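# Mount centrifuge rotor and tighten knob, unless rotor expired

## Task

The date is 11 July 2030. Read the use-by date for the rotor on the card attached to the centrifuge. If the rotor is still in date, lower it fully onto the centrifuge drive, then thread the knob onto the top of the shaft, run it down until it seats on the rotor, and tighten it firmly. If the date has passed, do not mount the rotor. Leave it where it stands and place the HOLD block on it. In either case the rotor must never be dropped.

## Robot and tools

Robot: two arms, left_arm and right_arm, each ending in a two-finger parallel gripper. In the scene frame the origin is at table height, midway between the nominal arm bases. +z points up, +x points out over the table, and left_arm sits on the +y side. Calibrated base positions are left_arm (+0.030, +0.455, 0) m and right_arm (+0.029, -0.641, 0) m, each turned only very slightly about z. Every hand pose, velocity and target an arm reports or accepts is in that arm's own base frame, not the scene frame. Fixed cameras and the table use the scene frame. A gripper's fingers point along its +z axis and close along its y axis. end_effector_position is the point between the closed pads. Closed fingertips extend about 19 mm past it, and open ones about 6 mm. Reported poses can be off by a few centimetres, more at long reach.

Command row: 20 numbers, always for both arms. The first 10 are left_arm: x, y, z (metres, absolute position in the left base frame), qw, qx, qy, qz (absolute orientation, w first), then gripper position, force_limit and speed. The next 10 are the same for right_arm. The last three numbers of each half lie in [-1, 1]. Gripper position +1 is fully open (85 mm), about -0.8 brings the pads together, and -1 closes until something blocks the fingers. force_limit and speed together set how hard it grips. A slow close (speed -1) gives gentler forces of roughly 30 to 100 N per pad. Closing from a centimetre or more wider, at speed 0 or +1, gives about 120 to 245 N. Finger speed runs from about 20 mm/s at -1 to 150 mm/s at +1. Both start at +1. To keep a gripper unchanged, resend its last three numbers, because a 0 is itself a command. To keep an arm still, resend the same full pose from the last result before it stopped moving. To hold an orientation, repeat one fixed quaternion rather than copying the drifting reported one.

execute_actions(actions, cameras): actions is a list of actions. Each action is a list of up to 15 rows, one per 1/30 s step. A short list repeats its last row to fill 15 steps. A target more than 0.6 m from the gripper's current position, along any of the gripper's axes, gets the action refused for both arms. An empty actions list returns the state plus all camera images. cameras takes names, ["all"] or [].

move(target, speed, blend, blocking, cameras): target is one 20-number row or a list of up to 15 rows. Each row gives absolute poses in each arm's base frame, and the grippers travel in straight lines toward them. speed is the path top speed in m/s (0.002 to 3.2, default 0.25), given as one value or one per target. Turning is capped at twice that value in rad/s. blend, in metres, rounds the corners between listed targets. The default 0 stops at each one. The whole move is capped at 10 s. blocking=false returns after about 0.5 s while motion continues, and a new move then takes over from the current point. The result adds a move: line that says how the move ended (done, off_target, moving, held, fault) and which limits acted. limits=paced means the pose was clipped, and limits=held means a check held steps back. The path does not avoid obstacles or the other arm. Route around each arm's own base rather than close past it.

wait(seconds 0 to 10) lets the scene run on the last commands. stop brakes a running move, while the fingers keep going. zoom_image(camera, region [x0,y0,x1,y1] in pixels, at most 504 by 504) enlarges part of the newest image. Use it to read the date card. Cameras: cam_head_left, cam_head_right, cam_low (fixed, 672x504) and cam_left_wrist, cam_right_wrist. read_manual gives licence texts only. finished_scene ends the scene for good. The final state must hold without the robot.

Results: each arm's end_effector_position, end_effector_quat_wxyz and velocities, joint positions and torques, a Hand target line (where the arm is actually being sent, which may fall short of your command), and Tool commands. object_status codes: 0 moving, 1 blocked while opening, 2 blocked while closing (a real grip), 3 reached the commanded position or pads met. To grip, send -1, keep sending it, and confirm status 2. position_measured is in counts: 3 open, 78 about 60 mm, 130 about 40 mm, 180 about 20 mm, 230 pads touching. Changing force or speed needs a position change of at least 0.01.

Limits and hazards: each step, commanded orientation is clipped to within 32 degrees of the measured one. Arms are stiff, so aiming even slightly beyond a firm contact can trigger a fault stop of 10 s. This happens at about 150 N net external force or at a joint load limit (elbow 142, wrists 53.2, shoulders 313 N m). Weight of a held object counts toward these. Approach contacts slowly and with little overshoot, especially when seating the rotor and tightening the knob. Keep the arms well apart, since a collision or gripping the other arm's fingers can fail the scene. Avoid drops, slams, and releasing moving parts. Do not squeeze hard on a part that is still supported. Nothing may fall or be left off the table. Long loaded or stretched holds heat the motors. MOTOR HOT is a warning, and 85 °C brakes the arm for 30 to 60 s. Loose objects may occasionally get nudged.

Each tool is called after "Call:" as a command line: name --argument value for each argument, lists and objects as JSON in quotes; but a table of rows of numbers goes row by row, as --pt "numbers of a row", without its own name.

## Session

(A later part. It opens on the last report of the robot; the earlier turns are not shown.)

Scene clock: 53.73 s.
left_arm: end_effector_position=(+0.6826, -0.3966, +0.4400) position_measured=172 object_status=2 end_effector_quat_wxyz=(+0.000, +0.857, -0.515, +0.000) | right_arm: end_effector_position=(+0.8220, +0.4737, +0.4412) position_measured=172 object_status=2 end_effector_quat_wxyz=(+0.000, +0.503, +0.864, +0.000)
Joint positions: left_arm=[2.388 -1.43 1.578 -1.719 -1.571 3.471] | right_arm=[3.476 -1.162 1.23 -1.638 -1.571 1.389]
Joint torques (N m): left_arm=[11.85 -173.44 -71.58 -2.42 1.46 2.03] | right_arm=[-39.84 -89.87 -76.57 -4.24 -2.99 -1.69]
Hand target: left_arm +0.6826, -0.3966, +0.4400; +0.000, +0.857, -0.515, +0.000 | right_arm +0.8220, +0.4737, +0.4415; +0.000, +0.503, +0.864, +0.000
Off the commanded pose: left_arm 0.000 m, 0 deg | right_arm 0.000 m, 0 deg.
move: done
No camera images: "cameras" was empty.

Call:
move --target '[0.6826,-0.3966,0.40,0,0.8569,-0.5154,0,-1,0,-0.6,0.8220,0.4737,0.401,0,0.5030,0.8643,0,-1,0,-0.6]' --speed 0.04 --cameras '["cam_head_left","cam_left_wrist","cam_right_wrist"]'

Call:
zoom_image --camera "cam_head_left" --region '[220, 120, 320, 220]'

Scene clock: 55.23 s.
left_arm: end_effector_position=(+0.6826, -0.3966, +0.4001) position_measured=172 object_status=2 end_effector_quat_wxyz=(+0.000, +0.857, -0.515, +0.000) | right_arm: end_effector_position=(+0.8220, +0.4737, +0.4012) position_measured=172 object_status=2 end_effector_quat_wxyz=(+0.000, +0.503, +0.864, +0.000)
Joint positions: left_arm=[2.388 -1.418 1.635 -1.788 -1.571 3.471] | right_arm=[3.476 -1.155 1.29 -1.706 -1.571 1.389]
Joint torques (N m): left_arm=[18.84 -148.19 -60.12 -3.85 1.07 2.63] | right_arm=[-38.28 -71.99 -54.14 -5.69 -7.13 -1.22]
Hand target: left_arm +0.6826, -0.3966, +0.4000; +0.000, +0.857, -0.515, +0.000 | right_arm +0.8220, +0.4737, +0.4010; +0.000, +0.503, +0.864, +0.000
Off the commanded pose: left_arm 0.000 m, 0 deg | right_arm 0.000 m, 0 deg.
move: done
camera_calibration:
cam_left_wrist: T_world_to_cam=[[-0.881476, -0.471851, -0.0188795, 0.434097], [-0.449291, 0.825681, 0.341157, 0.514252], [-0.145387, 0.309204, -0.939817, 0.723488], [0, 0, 0, 1]] pos_world=[0.718881, -0.443484, 0.512701]
cam_right_wrist: T_world_to_cam=[[0.875636, 0.482971, 0.00125462, -0.93917], [0.455294, -0.826317, 0.331523, -0.0943552], [0.161153, -0.289722, -0.943446, 0.50952], [0, 0, 0, 1]] pos_world=[0.783219, 0.523243, 0.513164]
Images, in order (width x height): cam_head_left 672x504, cam_left_wrist 672x504, cam_right_wrist 672x504.

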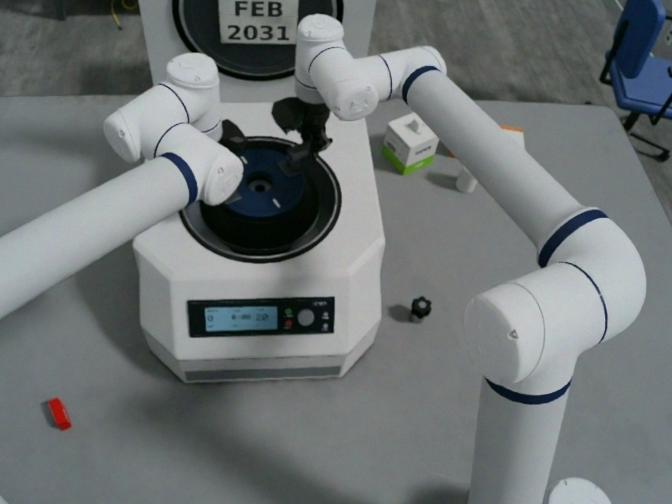

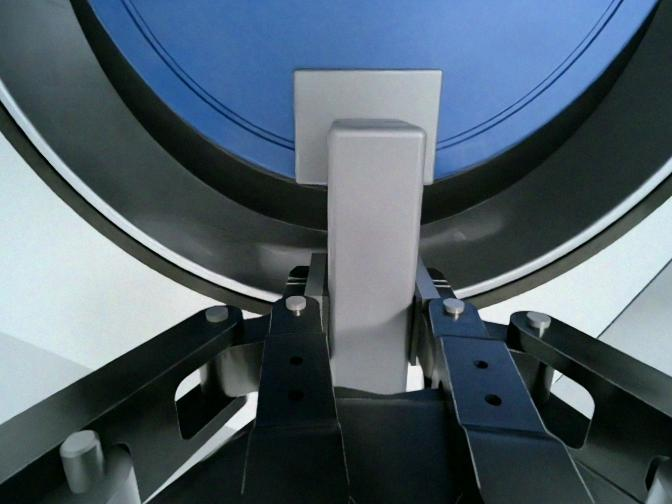

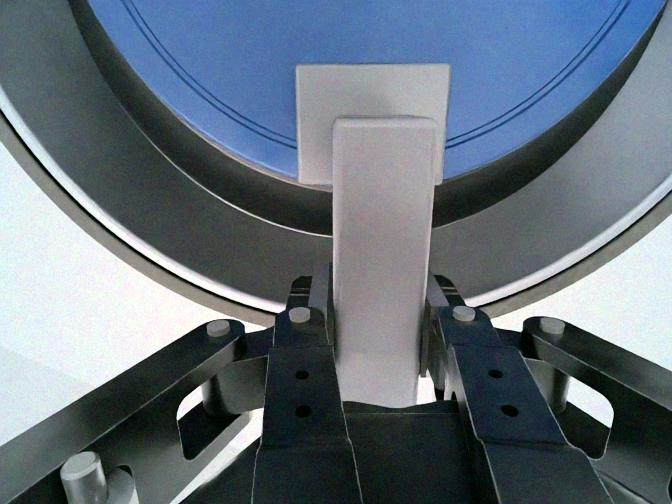

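Scaled by 5.040.

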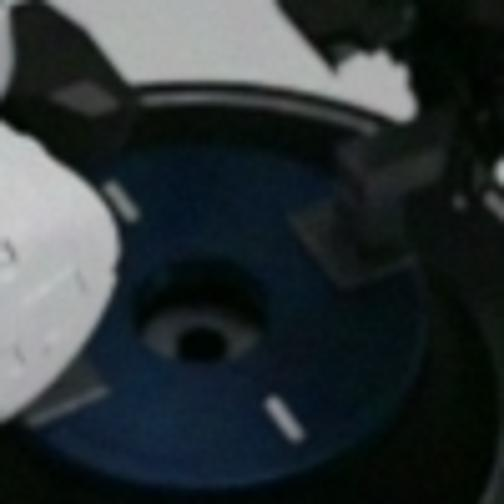

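Call:
move --target '[0.6826,-0.3966,0.38,0,0.8569,-0.5154,0,-1,0,-0.6,0.8220,0.4737,0.381,0,0.5030,0.8643,0,-1,0,-0.6]' --speed 0.025 --cameras '["cam_head_left","cam_head_right"]'

Call:
zoom_image --camera "cam_head_left" --region '[220, 140, 300, 220]'

Call:
zoom_image --camera "cam_head_right" --region '[220, 140, 300, 220]'

Scene clock: 57.47 s.
left_arm: end_effector_position=(+0.6826, -0.3966, +0.3801) position_measured=172 object_status=2 end_effector_quat_wxyz=(+0.000, +0.857, -0.515, +0.000) | right_arm: end_effector_position=(+0.8220, +0.4737, +0.3811) position_measured=172 object_status=2 end_effector_quat_wxyz=(+0.000, +0.503, +0.864, +0.000)
Joint positions: left_arm=[2.388 -1.41 1.662 -1.823 -1.571 3.471] | right_arm=[3.476 -1.15 1.319 -1.739 -1.571 1.389]
Joint torques (N m): left_arm=[27.07 -150.29 -58.15 -3.43 1.76 3.14] | right_arm=[-35.34 -69.9 -52.59 -6.33 -6.7 -1.23]
Hand target: left_arm +0.6826, -0.3966, +0.3800; +0.000, +0.857, -0.515, +0.000 | right_arm +0.8220, +0.4737, +0.3810; +0.000, +0.503, +0.864, +0.000
Off the commanded pose: left_arm 0.000 m, 0 deg | right_arm 0.000 m, 0 deg.
move: done
Images, in order (width x height): cam_head_left 672x504, cam_head_right 672x504.

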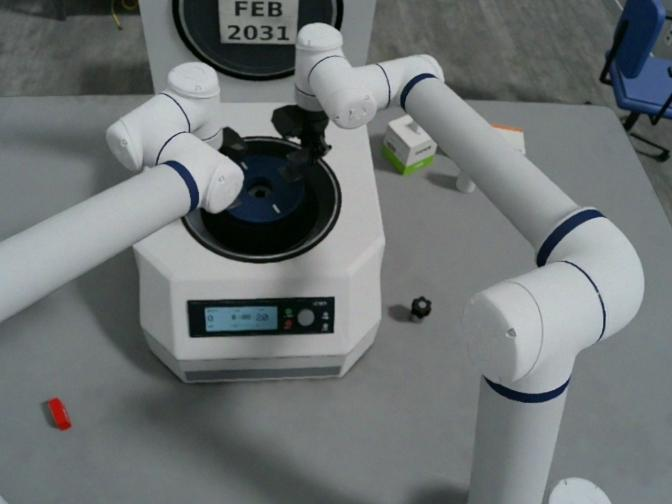

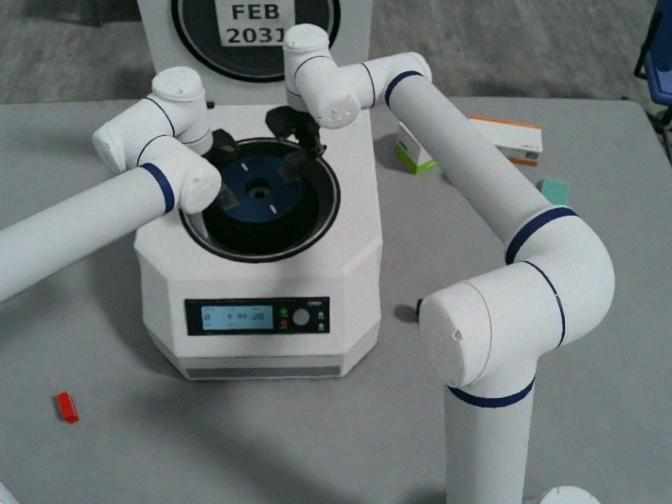

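Scaled by 6.300.

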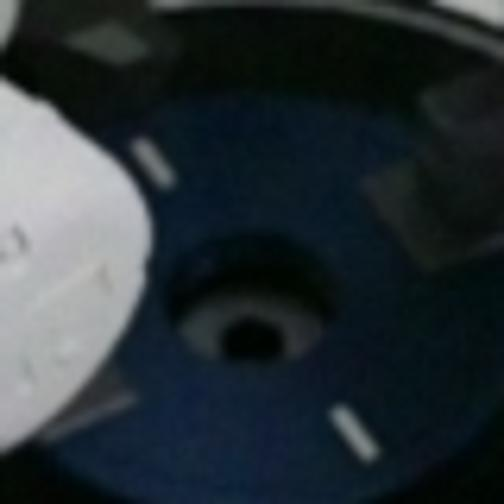

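Scaled by 6.300.

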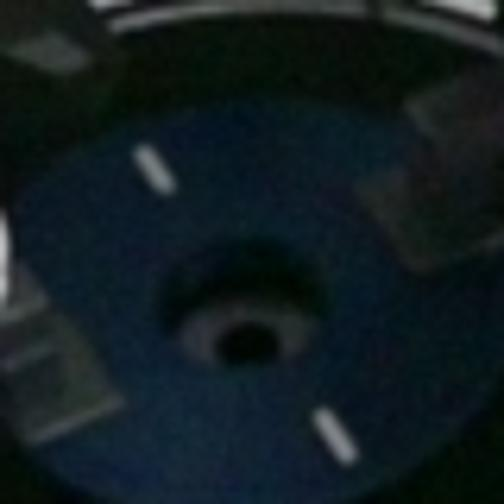

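Call:
move --target '[0.6830,-0.3973,0.37,0,0.8569,-0.5154,0,-1,0,-0.6,0.8218,0.4740,0.371,0,0.5030,0.8643,0,-1,0,-0.6]' --speed 0.02 --cameras '["cam_head_left"]'

Call:
zoom_image --camera "cam_head_left" --region '[220, 140, 300, 220]'

Scene clock: 58.50 s.
left_arm: end_effector_position=(+0.6830, -0.3972, +0.3701) position_measured=172 object_status=2 end_effector_quat_wxyz=(+0.000, +0.857, -0.515, +0.000) | right_arm: end_effector_position=(+0.8218, +0.4739, +0.3711) position_measured=172 object_status=2 end_effector_quat_wxyz=(+0.000, +0.503, +0.864, +0.000)
Joint positions: left_arm=[2.388 -1.405 1.674 -1.84 -1.571 3.471] | right_arm=[3.476 -1.147 1.332 -1.756 -1.571 1.389]
Joint torques (N m): left_arm=[-11.01 -130 -68.36 -13.02 1.89 -1.58] | right_arm=[7 -77.22 -57.37 -5.54 -2.92 2.52]
Hand target: left_arm +0.6830, -0.3973, +0.3700; +0.000, +0.857, -0.515, +0.000 | right_arm +0.8218, +0.4740, +0.3710; +0.000, +0.503, +0.864, +0.000
Off the commanded pose: left_arm 0.000 m, 0 deg | right_arm 0.000 m, 0 deg.
move: done
Images, in order (width x height): cam_head_left 672x504.

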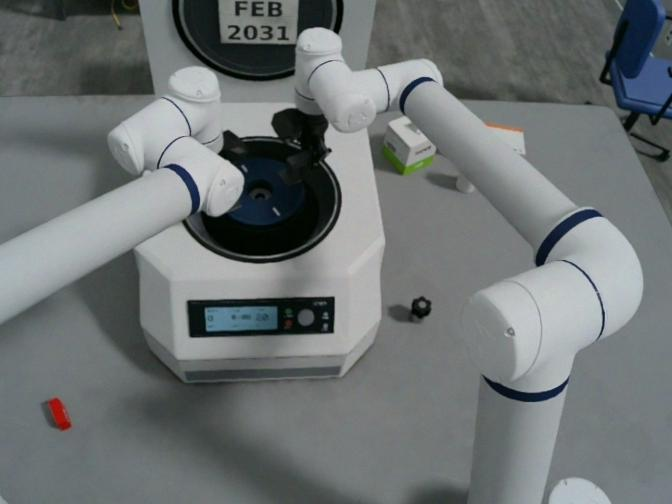

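Scaled by 6.300.

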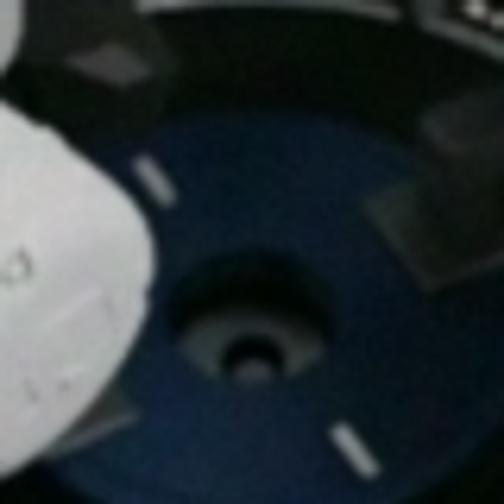

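Call:
move --target '[0.6830,-0.3973,0.36,0,0.8569,-0.5154,0,-1,0,-0.6,0.8218,0.4740,0.361,0,0.5030,0.8643,0,-1,0,-0.6]' --speed 0.015 --cameras '["cam_head_left","cam_head_right"]'

Call:
zoom_image --camera "cam_head_left" --region '[220, 140, 300, 220]'

Call:
zoom_image --camera "cam_head_right" --region '[220, 140, 300, 220]'

Scene clock: 59.63 s.
left_arm: end_effector_position=(+0.6830, -0.3973, +0.3601) position_measured=172 object_status=2 end_effector_quat_wxyz=(+0.000, +0.857, -0.515, +0.000) | right_arm: end_effector_position=(+0.8218, +0.4740, +0.3611) position_measured=172 object_status=2 end_effector_quat_wxyz=(+0.000, +0.503, +0.864, +0.000)
Joint positions: left_arm=[2.388 -1.401 1.687 -1.857 -1.571 3.471] | right_arm=[3.477 -1.144 1.345 -1.772 -1.571 1.389]
Joint torques (N m): left_arm=[-12.58 -129.19 -68.48 -13.92 1.39 -1.61] | right_arm=[9.28 -75.86 -57.83 -5.89 1.49 2.52]
Hand target: left_arm +0.6830, -0.3973, +0.3600; +0.000, +0.857, -0.515, +0.000 | right_arm +0.8218, +0.4740, +0.3610; +0.000, +0.503, +0.864, +0.000
Off the commanded pose: left_arm 0.000 m, 0 deg | right_arm 0.000 m, 0 deg.
move: done
Images, in order (width x height): cam_head_left 672x504, cam_head_right 672x504.

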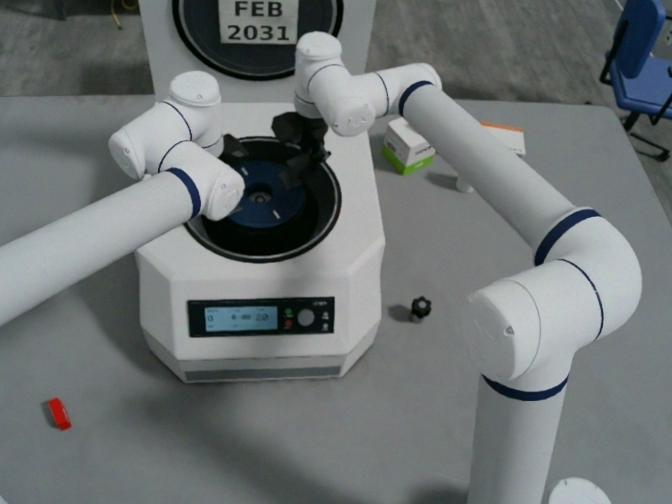

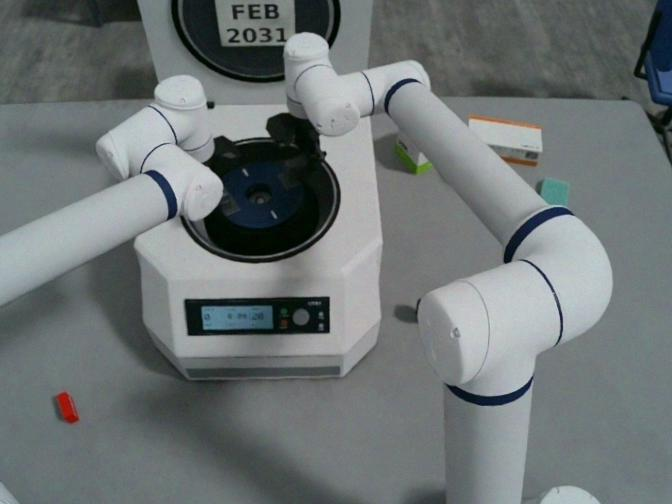

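Scaled by 6.300.

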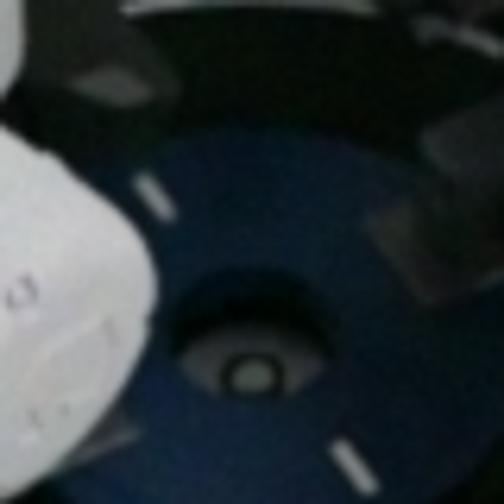

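Scaled by 6.300.

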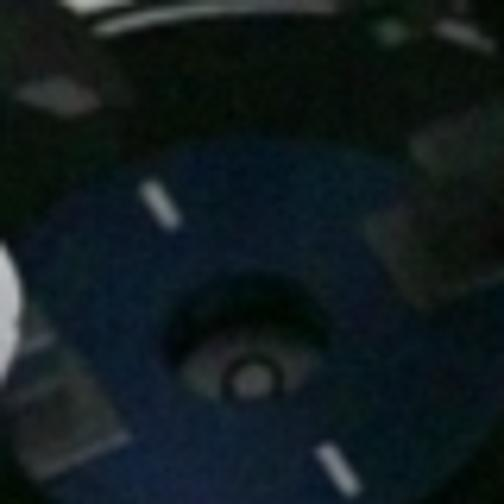

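Call:
move --target '[0.6830,-0.3973,0.350,0,0.8569,-0.5154,0,-1,0,-0.6,0.8218,0.4740,0.351,0,0.5030,0.8643,0,-1,0,-0.6]' --speed 0.012 --cameras '["cam_head_left"]'

Call:
zoom_image --camera "cam_head_left" --region '[220, 140, 300, 220]'

Scene clock: 60.87 s.
left_arm: end_effector_position=(+0.6830, -0.3973, +0.3501) position_measured=172 object_status=2 end_effector_quat_wxyz=(+0.000, +0.857, -0.515, +0.000) | right_arm: end_effector_position=(+0.8218, +0.4740, +0.3511) position_measured=172 object_status=2 end_effector_quat_wxyz=(+0.000, +0.503, +0.864, +0.000)
Joint positions: left_arm=[2.388 -1.396 1.7 -1.875 -1.571 3.471] | right_arm=[3.477 -1.141 1.358 -1.788 -1.571 1.389]
Joint torques (N m): left_arm=[-10.27 -129.84 -67.31 -13.65 0.83 -1.4] | right_arm=[6.35 -79.75 -57.97 -5.39 1.35 2.05]
Hand target: left_arm +0.6830, -0.3973, +0.3500; +0.000, +0.857, -0.515, +0.000 | right_arm +0.8218, +0.4740, +0.3510; +0.000, +0.503, +0.864, +0.000
Off the commanded pose: left_arm 0.000 m, 0 deg | right_arm 0.000 m, 0 deg.
move: done
Images, in order (width x height): cam_head_left 672x504.

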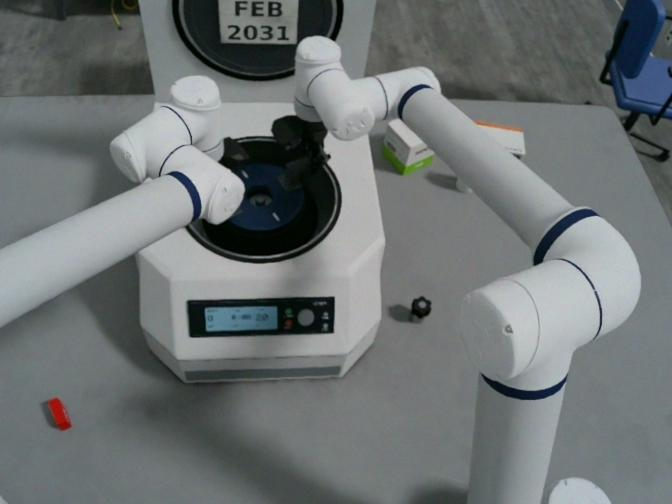

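Scaled by 6.300.

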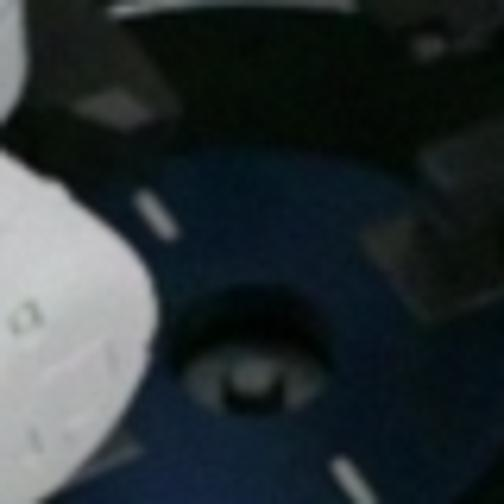

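Call:
move --target '[0.6830,-0.3973,0.345,0,0.8569,-0.5154,0,-1,0,-0.6,0.8218,0.4740,0.346,0,0.5030,0.8643,0,-1,0,-0.6]' --speed 0.01 --cameras '[]'

Call:
move --target '[0.6830,-0.3973,0.341,0,0.8569,-0.5154,0,-1,0,-0.6,0.8218,0.4740,0.342,0,0.5030,0.8643,0,-1,0,-0.6]' --speed 0.01 --cameras '[]'

Scene clock: 61.77 s.
left_arm: end_effector_position=(+0.6830, -0.3973, +0.3451) position_measured=172 object_status=2 end_effector_quat_wxyz=(+0.000, +0.857, -0.515, +0.000) | right_arm: end_effector_position=(+0.8218, +0.4740, +0.3461) position_measured=172 object_status=2 end_effector_quat_wxyz=(+0.000, +0.503, +0.864, +0.000)
Joint positions: left_arm=[2.388 -1.393 1.706 -1.883 -1.571 3.471] | right_arm=[3.477 -1.139 1.365 -1.796 -1.571 1.389]
Joint torques (N m): left_arm=[-8.98 -131.65 -66.09 -13.43 0.57 -1.34] | right_arm=[4.82 -77.52 -59.03 -5.3 1.32 1.94]
Hand target: left_arm +0.6830, -0.3973, +0.3450; +0.000, +0.857, -0.515, +0.000 | right_arm +0.8218, +0.4740, +0.3460; +0.000, +0.503, +0.864, +0.000
Off the commanded pose: left_arm 0.000 m, 0 deg | right_arm 0.000 m, 0 deg.
move: done
No camera images: "cameras" was empty.

Scene clock: 62.47 s.
left_arm: end_effector_position=(+0.6830, -0.3973, +0.3411) position_measured=172 object_status=2 end_effector_quat_wxyz=(+0.000, +0.857, -0.515, +0.000) | right_arm: end_effector_position=(+0.8218, +0.4740, +0.3421) position_measured=172 object_status=2 end_effector_quat_wxyz=(+0.000, +0.503, +0.864, +0.000)
Joint positions: left_arm=[2.388 -1.391 1.711 -1.89 -1.571 3.471] | right_arm=[3.477 -1.137 1.37 -1.803 -1.571 1.389]
Joint torques (N m): left_arm=[-8.83 -130.24 -66.38 -13.31 0.19 -1.1] | right_arm=[5.29 -78.01 -57.61 -5.95 0.79 2.35]
Hand target: left_arm +0.6830, -0.3973, +0.3410; +0.000, +0.857, -0.515, +0.000 | right_arm +0.8218, +0.4740, +0.3420; +0.000, +0.503, +0.864, +0.000
Off the commanded pose: left_arm 0.000 m, 0 deg | right_arm 0.000 m, 0 deg.
move: done
No camera images: "cameras" was empty.

Call:
move --target '[0.6830,-0.3973,0.338,0,0.8569,-0.5154,0,-1,0,-0.6,0.8218,0.4740,0.339,0,0.5030,0.8643,0,-1,0,-0.6]' --speed 0.008 --cameras '["cam_head_left","cam_head_right"]'

Call:
zoom_image --camera "cam_head_left" --region '[220, 140, 300, 220]'

Call:
move --target '[0.6830,-0.3973,0.335,0,0.8569,-0.5154,0,-1,0,-0.6,0.8218,0.4740,0.336,0,0.5030,0.8643,0,-1,0,-0.6]' --speed 0.008 --cameras '[]'

Scene clock: 63.30 s.
left_arm: end_effector_position=(+0.6830, -0.3973, +0.3381) position_measured=172 object_status=2 end_effector_quat_wxyz=(+0.000, +0.857, -0.515, +0.000) | right_arm: end_effector_position=(+0.8218, +0.4740, +0.3391) position_measured=172 object_status=2 end_effector_quat_wxyz=(+0.000, +0.503, +0.864, +0.000)
Joint positions: left_arm=[2.388 -1.39 1.714 -1.896 -1.571 3.471] | right_arm=[3.477 -1.136 1.373 -1.808 -1.571 1.389]
Joint torques (N m): left_arm=[-5.94 -131.22 -65.86 -13.5 -0.31 -1.15] | right_arm=[5.75 -77.35 -56.84 -4.89 0.69 2.03]
Hand target: left_arm +0.6830, -0.3973, +0.3380; +0.000, +0.857, -0.515, +0.000 | right_arm +0.8218, +0.4740, +0.3390; +0.000, +0.503, +0.864, +0.000
Off the commanded pose: left_arm 0.000 m, 0 deg | right_arm 0.000 m, 0 deg.
move: done
Images, in order (width x height): cam_head_left 672x504, cam_head_right 672x504.

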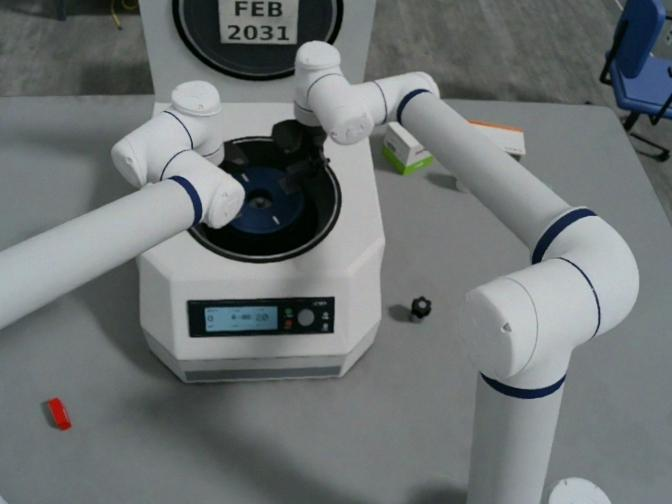

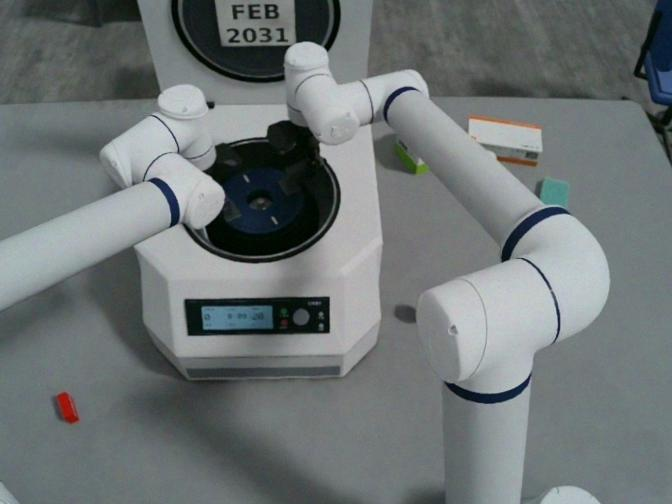

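Scaled by 6.300.

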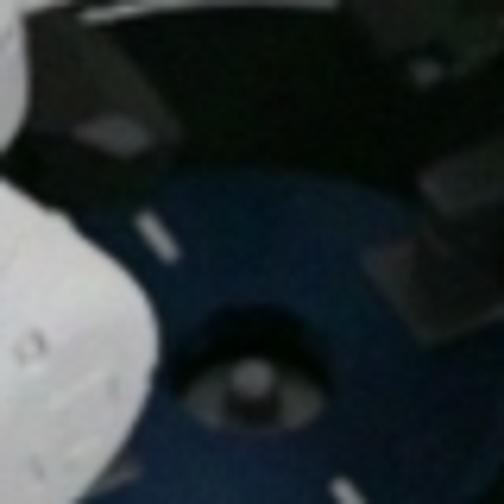

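Scene clock: 64.00 s.
left_arm: end_effector_position=(+0.6830, -0.3973, +0.3351) position_measured=172 object_status=2 end_effector_quat_wxyz=(+0.000, +0.857, -0.515, +0.000) | right_arm: end_effector_position=(+0.8218, +0.4740, +0.3361) position_measured=172 object_status=2 end_effector_quat_wxyz=(+0.000, +0.503, +0.864, +0.000)
Joint positions: left_arm=[2.388 -1.388 1.718 -1.901 -1.571 3.471] | right_arm=[3.477 -1.135 1.377 -1.813 -1.571 1.389]
Joint torques (N m): left_arm=[-5.67 -131.31 -65.69 -13.26 -0.35 -1.25] | right_arm=[5.25 -75.5 -59.69 -5.95 0.83 1.95]
Hand target: left_arm +0.6830, -0.3973, +0.3350; +0.000, +0.857, -0.515, +0.000 | right_arm +0.8218, +0.4740, +0.3360; +0.000, +0.503, +0.864, +0.000
Off the commanded pose: left_arm 0.000 m, 0 deg | right_arm 0.000 m, 0 deg.
move: done
No camera images: "cameras" was empty.

Call:
move --target '[0.6830,-0.3973,0.332,0,0.8569,-0.5154,0,-1,0,-0.6,0.8218,0.4740,0.333,0,0.5030,0.8643,0,-1,0,-0.6]' --speed 0.008 --cameras '[]'

Call:
move --target '[0.6830,-0.3973,0.329,0,0.8569,-0.5154,0,-1,0,-0.6,0.8218,0.4740,0.330,0,0.5030,0.8643,0,-1,0,-0.6]' --speed 0.008 --cameras '["cam_head_left"]'

Call:
zoom_image --camera "cam_head_left" --region '[220, 140, 300, 220]'

Scene clock: 64.90 s.
left_arm: end_effector_position=(+0.6830, -0.3973, +0.3321) position_measured=172 object_status=2 end_effector_quat_wxyz=(+0.000, +0.857, -0.515, +0.000) | right_arm: end_effector_position=(+0.8218, +0.4740, +0.3331) position_measured=172 object_status=2 end_effector_quat_wxyz=(+0.000, +0.503, +0.864, +0.000)
Joint positions: left_arm=[2.388 -1.386 1.722 -1.906 -1.571 3.471] | right_arm=[3.477 -1.134 1.381 -1.818 -1.571 1.389]
Joint torques (N m): left_arm=[-4.13 -130.28 -66.05 -13.56 -0.33 -1] | right_arm=[5.63 -78.41 -56.84 -5.24 1.12 1.79]
Hand target: left_arm +0.6830, -0.3973, +0.3320; +0.000, +0.857, -0.515, +0.000 | right_arm +0.8218, +0.4740, +0.3330; +0.000, +0.503, +0.864, +0.000
Off the commanded pose: left_arm 0.000 m, 0 deg | right_arm 0.000 m, 0 deg.
move: done
No camera images: "cameras" was empty.

Scene clock: 65.60 s.
left_arm: end_effector_position=(+0.6830, -0.3973, +0.3292) position_measured=172 object_status=2 end_effector_quat_wxyz=(+0.000, +0.857, -0.515, +0.000) | right_arm: end_effector_position=(+0.8218, +0.4740, +0.3302) position_measured=172 object_status=2 end_effector_quat_wxyz=(+0.000, +0.503, +0.864, +0.000)
Joint positions: left_arm=[2.388 -1.385 1.725 -1.911 -1.571 3.471] | right_arm=[3.477 -1.133 1.384 -1.822 -1.571 1.389]
Joint torques (N m): left_arm=[-3.39 -121.47 -61.73 -13.94 -0.23 -0.88] | right_arm=[5.53 -72.98 -53.29 -6 0.64 1.52]
Hand target: left_arm +0.6830, -0.3973, +0.3290; +0.000, +0.857, -0.515, +0.000 | right_arm +0.8218, +0.4740, +0.3300; +0.000, +0.503, +0.864, +0.000
Off the commanded pose: left_arm 0.000 m, 0 deg | right_arm 0.000 m, 0 deg.
move: done
Images, in order (width x height): cam_head_left 672x504.

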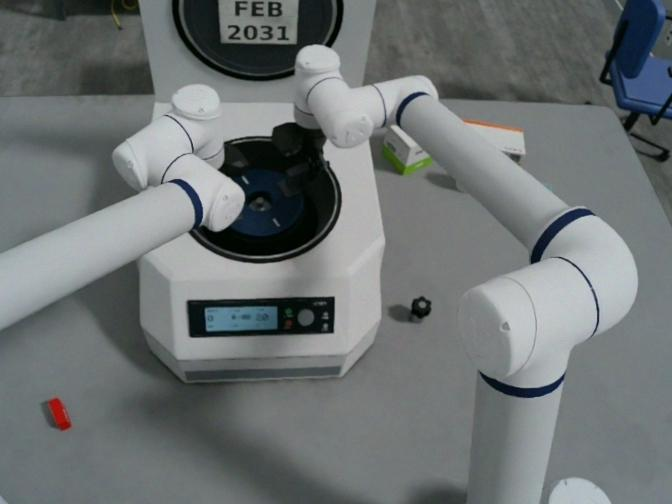

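Scaled by 6.300.

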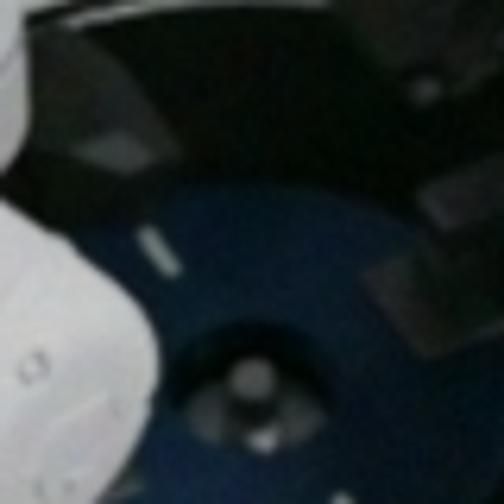

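Call:
move --target '[0.6830,-0.3973,0.3275,0,0.8569,-0.5154,0,-1,0,-0.6,0.8218,0.4740,0.3285,0,0.5030,0.8643,0,-1,0,-0.6]' --speed 0.005 --cameras '[]'

Scene clock: 66.43 s.
left_arm: end_effector_position=(+0.6830, -0.3974, +0.3278) position_measured=172 object_status=2 end_effector_quat_wxyz=(+0.000, +0.857, -0.515, +0.000) | right_arm: end_effector_position=(+0.8218, +0.4740, +0.3288) position_measured=172 object_status=2 end_effector_quat_wxyz=(+0.000, +0.503, +0.864, +0.000)
Joint positions: left_arm=[2.388 -1.384 1.727 -1.914 -1.571 3.471] | right_arm=[3.477 -1.132 1.386 -1.825 -1.571 1.389]
Joint torques (N m): left_arm=[-1.45 -23.77 -21.55 -11.42 2.53 -0.81] | right_arm=[4.14 -30.31 -23.26 -4.12 0.52 1.52]
Hand target: left_arm +0.6830, -0.3973, +0.3275; +0.000, +0.857, -0.515, +0.000 | right_arm +0.8218, +0.4740, +0.3285; +0.000, +0.503, +0.864, +0.000
Off the commanded pose: left_arm 0.000 m, 0 deg | right_arm 0.000 m, 0 deg.
move: done
No camera images: "cameras" was empty.

Call:
move --pt "0.6830 -0.3973 0.346 0 0.8569 -0.5154 0 -1 0 -0.6 0.8218 0.4740 0.347 0 0.5030 0.8643 0 -1 0 -0.6" --pt "0.6914 -0.3931 0.346 0 0.8385 -0.5450 0 -1 0 -0.6 0.8133 0.4703 0.347 0 0.5329 0.8462 0 -1 0 -0.6" --pt "0.7000 -0.3894 0.346 0 0.8189 -0.5739 0 -1 0 -0.6 0.8044 0.4672 0.347 0 0.5621 0.8271 0 -1 0 -0.6" --pt "0.7000 -0.3894 0.340 0 0.8189 -0.5739 0 -1 0 -0.6 0.8044 0.4672 0.341 0 0.5621 0.8271 0 -1 0 -0.6" --speed '[0.04,0.05,0.05,0.02]' --cameras '["cam_head_left"]'

Call:
zoom_image --camera "cam_head_left" --region '[220, 140, 300, 220]'

Scene clock: 70.50 s.
left_arm: end_effector_position=(+0.7000, -0.3894, +0.3401) position_measured=172 object_status=2 end_effector_quat_wxyz=(+0.000, +0.819, -0.574, +0.000) | right_arm: end_effector_position=(+0.8044, +0.4672, +0.3411) position_measured=172 object_status=2 end_effector_quat_wxyz=(+0.000, +0.562, +0.827, +0.000)
Joint positions: left_arm=[2.41 -1.373 1.691 -1.888 -1.571 3.633] | right_arm=[3.476 -1.167 1.415 -1.818 -1.571 1.528]
Joint torques (N m): left_arm=[13.21 -131.8 -70.3 -16.16 -1.66 3.38] | right_arm=[29.42 -71.91 -53.03 -5.29 5.06 2.14]
Hand target: left_arm +0.7000, -0.3894, +0.3400; +0.000, +0.819, -0.574, +0.000 | right_arm +0.8044, +0.4672, +0.3410; +0.000, +0.562, +0.827, +0.000
Off the commanded pose: left_arm 0.000 m, 0 deg | right_arm 0.000 m, 0 deg.
move: done
Images, in order (width x height): cam_head_left 672x504.

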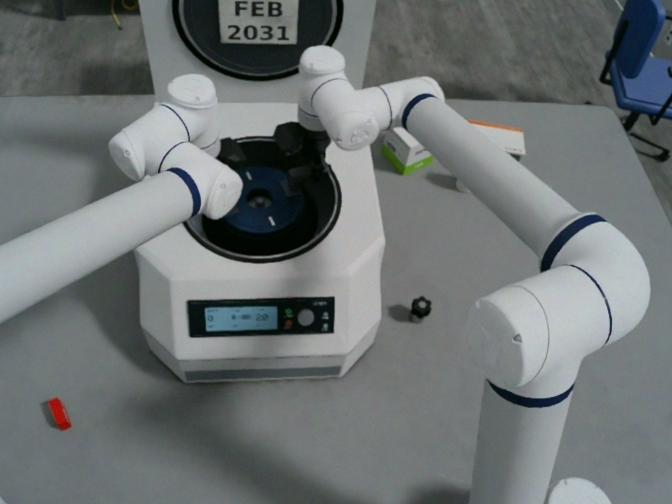

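Scaled by 6.300.

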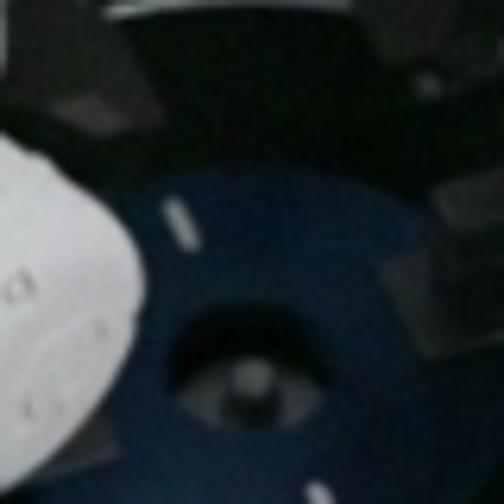

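Call:
move --target '[0.7000,-0.3894,0.336,0,0.8189,-0.5739,0,-1,0,-0.6,0.8044,0.4672,0.337,0,0.5621,0.8271,0,-1,0,-0.6]' --speed 0.01 --cameras '[]'

Call:
move --target '[0.7000,-0.3894,0.3335,0,0.8189,-0.5739,0,-1,0,-0.6,0.8044,0.4672,0.3345,0,0.5621,0.8271,0,-1,0,-0.6]' --speed 0.008 --cameras '[]'

Call:
move --target '[0.7000,-0.3894,0.3315,0,0.8189,-0.5739,0,-1,0,-0.6,0.8044,0.4672,0.3325,0,0.5621,0.8271,0,-1,0,-0.6]' --speed 0.008 --cameras '[]'

Call:
move --target '[0.7000,-0.3894,0.3297,0,0.8189,-0.5739,0,-1,0,-0.6,0.8044,0.4672,0.3307,0,0.5621,0.8271,0,-1,0,-0.6]' --speed 0.008 --cameras '[]'

Scene clock: 71.47 s.
left_arm: end_effector_position=(+0.7000, -0.3894, +0.3361) position_measured=172 object_status=2 end_effector_quat_wxyz=(+0.000, +0.819, -0.574, +0.000) | right_arm: end_effector_position=(+0.8044, +0.4672, +0.3371) position_measured=172 object_status=2 end_effector_quat_wxyz=(+0.000, +0.562, +0.827, +0.000)
Joint positions: left_arm=[2.41 -1.371 1.696 -1.895 -1.571 3.633] | right_arm=[3.476 -1.166 1.419 -1.825 -1.571 1.528]
Joint torques (N m): left_arm=[14.53 -132.23 -70.41 -16.1 -1.4 3.19] | right_arm=[33.82 -69.66 -52.54 -5.1 5.29 2.48]
Hand target: left_arm +0.7000, -0.3894, +0.3360; +0.000, +0.819, -0.574, +0.000 | right_arm +0.8044, +0.4672, +0.3370; +0.000, +0.562, +0.827, +0.000
Off the commanded pose: left_arm 0.000 m, 0 deg | right_arm 0.000 m, 0 deg.
move: done
No camera images: "cameras" was empty.

Scene clock: 72.17 s.
left_arm: end_effector_position=(+0.7000, -0.3894, +0.3338) position_measured=172 object_status=2 end_effector_quat_wxyz=(+0.000, +0.819, -0.574, +0.000) | right_arm: end_effector_position=(+0.8044, +0.4672, +0.3348) position_measured=172 object_status=2 end_effector_quat_wxyz=(+0.000, +0.562, +0.827, +0.000)
Joint positions: left_arm=[2.411 -1.37 1.699 -1.9 -1.571 3.633] | right_arm=[3.476 -1.165 1.422 -1.829 -1.571 1.528]
Joint torques (N m): left_arm=[10.89 -95.79 -55.01 -16.29 -1.09 3.13] | right_arm=[34.28 -57.94 -41.06 -4.12 5.67 2.05]
Hand target: left_arm +0.7000, -0.3894, +0.3335; +0.000, +0.819, -0.574, +0.000 | right_arm +0.8044, +0.4672, +0.3345; +0.000, +0.562, +0.827, +0.000
Off the commanded pose: left_arm 0.000 m, 0 deg | right_arm 0.000 m, 0 deg.
move: done
No camera images: "cameras" was empty.

Scene clock: 72.87 s.
left_arm: end_effector_position=(+0.7001, -0.3894, +0.3319) position_measured=172 object_status=2 end_effector_quat_wxyz=(+0.000, +0.819, -0.574, +0.000) | right_arm: end_effector_position=(+0.8045, +0.4672, +0.3330) position_measured=172 object_status=2 end_effector_quat_wxyz=(+0.000, +0.562, +0.827, +0.000)
Joint positions: left_arm=[2.411 -1.369 1.701 -1.903 -1.571 3.633] | right_arm=[3.476 -1.164 1.425 -1.832 -1.571 1.528]
Joint torques (N m): left_arm=[1.03 32.93 -2.57 -11.95 -0.79 3.23] | right_arm=[34.18 1.64 3.42 -0.45 6.04 2.03]
Hand target: left_arm +0.7000, -0.3894, +0.3315; +0.000, +0.819, -0.574, +0.000 | right_arm +0.8044, +0.4672, +0.3325; +0.000, +0.562, +0.827, +0.000
Off the commanded pose: left_arm 0.000 m, 0 deg | right_arm 0.000 m, 0 deg.
move: done
No camera images: "cameras" was empty.

Scene clock: 83.20 s.
left_arm: end_effector_position=(+0.7005, -0.3900, +0.3339) position_measured=172 object_status=2 end_effector_quat_wxyz=(+0.000, +0.819, -0.574, +0.002) | right_arm: end_effector_position=(+0.8056, +0.4664, +0.3338) position_measured=172 object_status=2 end_effector_quat_wxyz=(+0.002, +0.562, +0.827, +0.001)
Joint positions: left_arm=[2.411 -1.371 1.7 -1.904 -1.571 3.633] | right_arm=[3.475 -1.164 1.424 -1.834 -1.573 1.528]
Joint torques (N m): left_arm=[-0.28 -107.69 -51.81 -5.64 0.16 0.57] | right_arm=[-0.06 -60.07 -45.73 -2.6 -0.15 -0.03]
Hand target: left_arm +0.7005, -0.3900, +0.3339; +0.000, +0.819, -0.574, +0.002 | right_arm +0.8057, +0.4664, +0.3337; +0.002, +0.562, +0.827, +0.001
Tool commands: left_gripper/position=-1.0 left_gripper/force_limit=+0.003922 left_gripper/speed=-0.6 right_gripper/position=-1.0 right_gripper/force_limit=+0.003922 right_gripper/speed=-0.6
Off the commanded pose: left_arm 0.004 m, 0 deg | right_arm 0.003 m, 0 deg.
FORCE FAULT: contact force on the right arm reached its limit, and that arm stopped. The contact can be on any part of that arm, not only on its tool. Since the last result, the stops that this result tells of count together as 19 of the actions that you can send in this scene. That arm's remaining commands of this call were not run. That arm is still stopped at the end of this call. That arm stays stopped for about 1 more second. Until then a move that you send moves the other arm only, and its call returns only when the move has ended. Once the stop has ended, the next robot result says so. If the stop ends while you think or write, that arm runs what you send next. While its stop runs, that arm takes no new command, but its gripper still runs the gripper command that each later call begins with. Until it ends, the stop uses up actions while you think or wait. An arm that is not stopped still takes commands.
FORCE FAULT: contact force on the left arm reached its limit, and that arm stopped for 10 seconds. The contact can be on any part of that arm, not only on its tool. That arm's remaining commands of this call were not run. That arm's target is now where it stood when the stop ended, not its last command. That arm accepts commands again.
move: fault (left_arm, right_arm)
No camera images: "cameras" was empty.

Call:
wait --seconds 0.5

Call:
move --target '[0.7006,-0.3898,0.346,0,0.8189,-0.5739,0,-1,0,-0.6,0.8055,0.4665,0.346,0,0.5621,0.8271,0,-1,0,-0.6]' --speed 0.03 --cameras '["cam_left_wrist","cam_right_wrist"]'

Scene clock: 84.00 s.
left_arm: end_effector_position=(+0.7005, -0.3900, +0.3339) position_measured=172 object_status=2 end_effector_quat_wxyz=(+0.000, +0.819, -0.574, +0.002) | right_arm: end_effector_position=(+0.8056, +0.4664, +0.3338) position_measured=172 object_status=2 end_effector_quat_wxyz=(+0.002, +0.562, +0.827, +0.001)
Joint positions: left_arm=[2.411 -1.371 1.7 -1.904 -1.571 3.633] | right_arm=[3.475 -1.164 1.424 -1.834 -1.573 1.528]
Joint torques (N m): left_arm=[0.03 -108.71 -51.5 -5.68 0.75 0.61] | right_arm=[0.46 -56.71 -44.49 -2.46 0.37 -0.02]
Hand target: left_arm +0.7005, -0.3900, +0.3339; +0.000, +0.819, -0.574, +0.002 | right_arm +0.8056, +0.4664, +0.3338; +0.002, +0.562, +0.827, +0.001
Tool commands: left_gripper/position=-1.0 left_gripper/force_limit=+0.003922 left_gripper/speed=-0.6 right_gripper/position=-1.0 right_gripper/force_limit=+0.003922 right_gripper/speed=-0.6
Off the commanded pose: left_arm 0.004 m, 0 deg | right_arm 0.003 m, 0 deg.
FORCE FAULT, CONTINUED: the right arm's stop, for the force fault that an earlier result reported, is over. The rest of the stop counts as 1 of the actions that you can send in this scene. That arm's target is now where it stood when the stop ended, not its last command. That arm accepts commands again.
wait: 0.50 s; at rest from the start

Scene clock: 84.80 s.
left_arm: end_effector_position=(+0.7006, -0.3898, +0.3459) position_measured=172 object_status=2 end_effector_quat_wxyz=(+0.000, +0.819, -0.574, +0.000) | right_arm: end_effector_position=(+0.8055, +0.4665, +0.3459) position_measured=172 object_status=2 end_effector_quat_wxyz=(+0.000, +0.562, +0.827, +0.000)
Joint positions: left_arm=[2.411 -1.375 1.682 -1.878 -1.571 3.633] | right_arm=[3.475 -1.168 1.407 -1.81 -1.571 1.527]
Joint torques (N m): left_arm=[17.67 -185.24 -90.95 -7.37 2.01 3.67] | right_arm=[-10.49 -91.87 -69.39 -2.3 3.17 -3.89]
Hand target: left_arm +0.7006, -0.3898, +0.3460; +0.000, +0.819, -0.574, +0.000 | right_arm +0.8055, +0.4665, +0.3460; +0.000, +0.562, +0.827, +0.000
Off the commanded pose: left_arm 0.000 m, 0 deg | right_arm 0.000 m, 0 deg.
move: done
camera_calibration:
cam_left_wrist: T_world_to_cam=[[-0.938565, -0.344586, -0.0189004, 0.541716], [-0.330031, 0.880217, 0.341025, 0.472975], [-0.100876, 0.326311, -0.939864, 0.64856], [0, 0, 0, 1]] pos_world=[0.729956, -0.441285, 0.458501]
cam_right_wrist: T_world_to_cam=[[0.934359, 0.356331, 0.0013115, -0.909428], [0.335774, -0.881674, 0.331521, 0.04767], [0.119288, -0.309319, -0.943447, 0.500903], [0, 0, 0, 1]] pos_world=[0.773974, 0.521026, 0.457964]
Images, in order (width x height): cam_left_wrist 672x504, cam_right_wrist 672x504.

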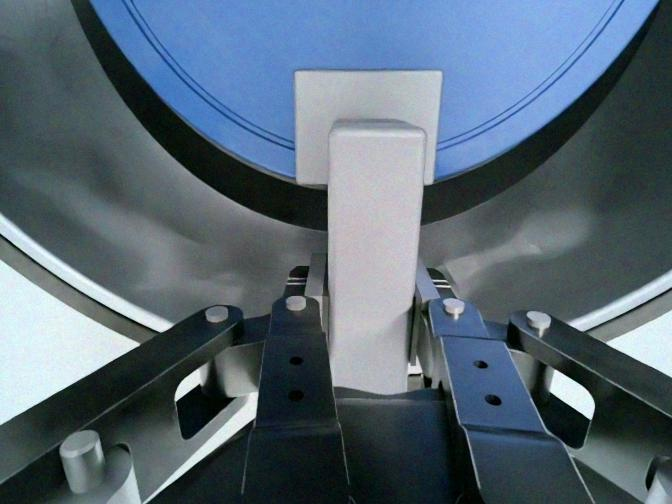

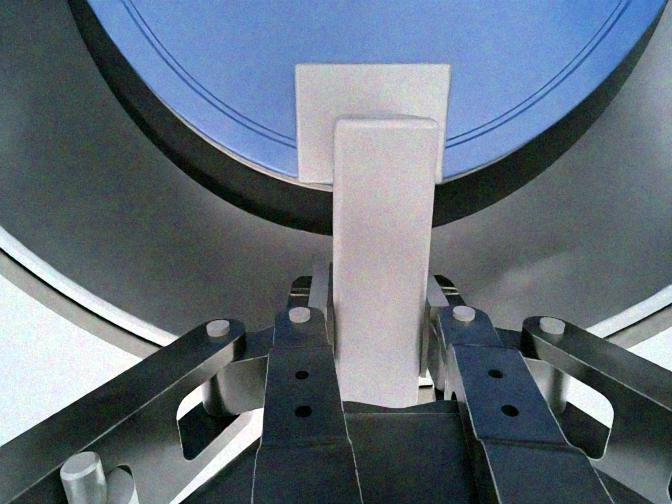

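Call:
move --pt "0.6921 -0.3936 0.346 0 0.8385 -0.5450 0 -1 0 -0.6 0.8143 0.4696 0.346 0 0.5329 0.8462 0 -1 0 -0.6" --pt "0.6836 -0.3977 0.346 0 0.8569 -0.5154 0 -1 0 -0.6 0.8228 0.4734 0.346 0 0.5030 0.8643 0 -1 0 -0.6" --pt "0.6836 -0.3977 0.334 0 0.8569 -0.5154 0 -1 0 -0.6 0.8228 0.4734 0.334 0 0.5030 0.8643 0 -1 0 -0.6" --speed '[0.05,0.05,0.015]' --cameras '[]'

Scene clock: 87.73 s.
left_arm: end_effector_position=(+0.6836, -0.3977, +0.3341) position_measured=172 object_status=2 end_effector_quat_wxyz=(+0.000, +0.857, -0.515, +0.000) | right_arm: end_effector_position=(+0.8228, +0.4734, +0.3341) position_measured=172 object_status=2 end_effector_quat_wxyz=(+0.000, +0.503, +0.864, +0.000)
Joint positions: left_arm=[2.388 -1.386 1.718 -1.902 -1.571 3.471] | right_arm=[3.476 -1.133 1.378 -1.815 -1.571 1.388]
Joint torques (N m): left_arm=[-7.71 -135.06 -64.76 -12.16 2.5 -1.59] | right_arm=[-18.52 -73.87 -56.6 -6.28 -1.8 -3.76]
Hand target: left_arm +0.6836, -0.3977, +0.3340; +0.000, +0.857, -0.515, +0.000 | right_arm +0.8228, +0.4734, +0.3340; +0.000, +0.503, +0.864, +0.000
Off the commanded pose: left_arm 0.000 m, 0 deg | right_arm 0.000 m, 0 deg.
move: done
No camera images: "cameras" was empty.

Call:
move --target '[0.6836,-0.3977,0.3297,0,0.8569,-0.5154,0,-1,0,-0.6,0.8228,0.4734,0.3297,0,0.5030,0.8643,0,-1,0,-0.6]' --speed 0.008 --cameras '[]'

Scene clock: 88.60 s.
left_arm: end_effector_position=(+0.6836, -0.3977, +0.3299) position_measured=172 object_status=2 end_effector_quat_wxyz=(+0.000, +0.857, -0.515, +0.000) | right_arm: end_effector_position=(+0.8228, +0.4734, +0.3299) position_measured=172 object_status=2 end_effector_quat_wxyz=(+0.000, +0.503, +0.864, +0.000)
Joint positions: left_arm=[2.388 -1.384 1.723 -1.91 -1.571 3.471] | right_arm=[3.476 -1.132 1.383 -1.822 -1.571 1.388]
Joint torques (N m): left_arm=[-6.85 -122.76 -59.11 -13.55 2.43 -1.38] | right_arm=[-24.29 -67.66 -53.88 -5.43 -0.53 -3.8]
Hand target: left_arm +0.6836, -0.3977, +0.3297; +0.000, +0.857, -0.515, +0.000 | right_arm +0.8228, +0.4734, +0.3297; +0.000, +0.503, +0.864, +0.000
Off the commanded pose: left_arm 0.000 m, 0 deg | right_arm 0.000 m, 0 deg.
move: done
No camera images: "cameras" was empty.

Call:
move --target '[0.6836,-0.3977,0.3289,0,0.8569,-0.5154,0,-1,0,-0.6,0.8228,0.4734,0.3289,0,0.5030,0.8643,0,-1,0,-0.6]' --speed 0.005 --cameras '["cam_head_left","cam_head_right"]'

Call:
zoom_image --camera "cam_head_left" --region '[220, 150, 300, 220]'

Call:
zoom_image --camera "cam_head_right" --region '[220, 150, 300, 220]'

Scene clock: 89.47 s.
left_arm: end_effector_position=(+0.6836, -0.3977, +0.3291) position_measured=172 object_status=2 end_effector_quat_wxyz=(+0.000, +0.857, -0.515, +0.000) | right_arm: end_effector_position=(+0.8228, +0.4734, +0.3291) position_measured=172 object_status=2 end_effector_quat_wxyz=(+0.000, +0.503, +0.864, +0.000)
Joint positions: left_arm=[2.388 -1.384 1.724 -1.911 -1.571 3.471] | right_arm=[3.476 -1.131 1.384 -1.824 -1.571 1.388]
Joint torques (N m): left_arm=[-6.39 -61.14 -39.23 -14.56 1.72 -1.02] | right_arm=[-20.84 -45.53 -33.08 -4.68 -0.64 -3.73]
Hand target: left_arm +0.6836, -0.3977, +0.3289; +0.000, +0.857, -0.515, +0.000 | right_arm +0.8228, +0.4734, +0.3289; +0.000, +0.503, +0.864, +0.000
Off the commanded pose: left_arm 0.000 m, 0 deg | right_arm 0.000 m, 0 deg.
move: done
Images, in order (width x height): cam_head_left 672x504, cam_head_right 672x504.

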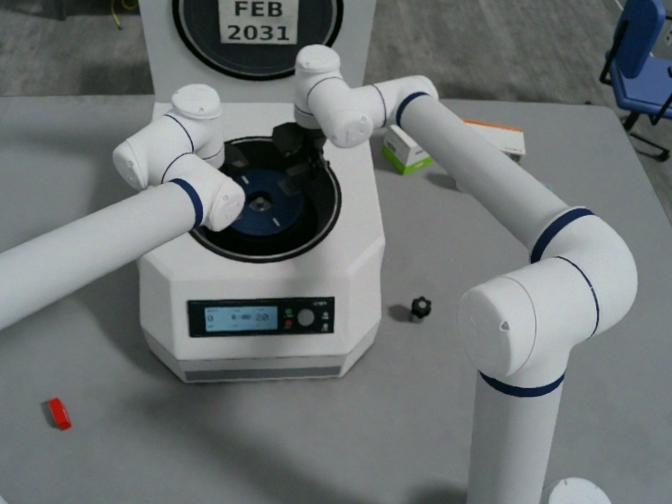

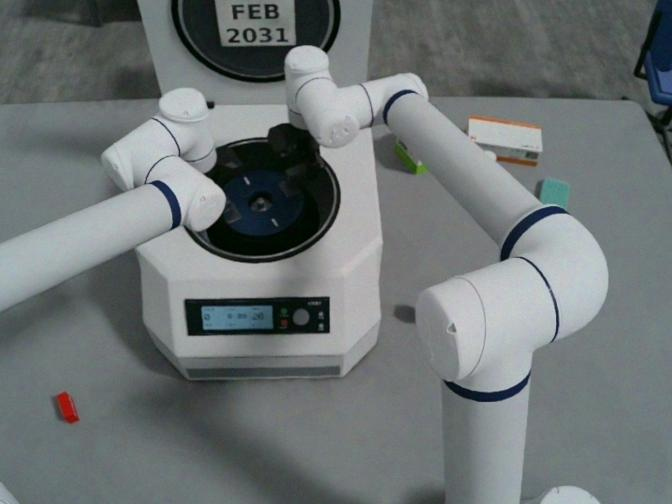

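Scaled by 6.300.

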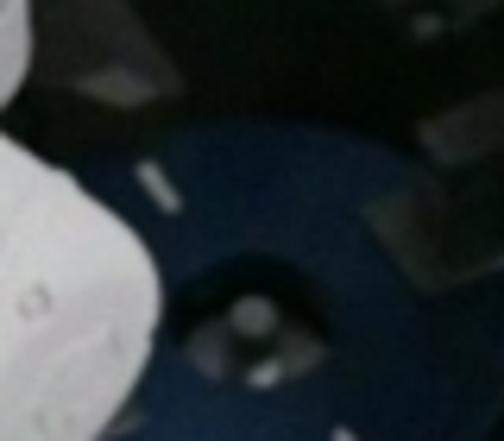

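Scaled by 6.300.

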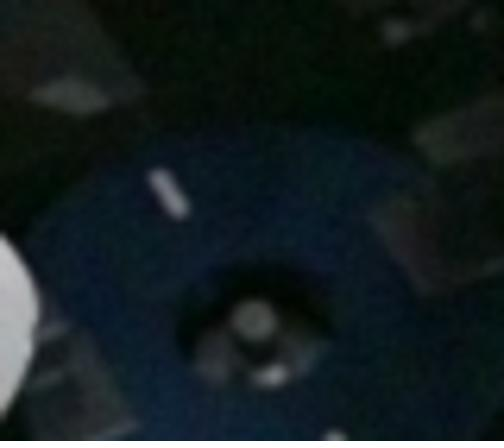

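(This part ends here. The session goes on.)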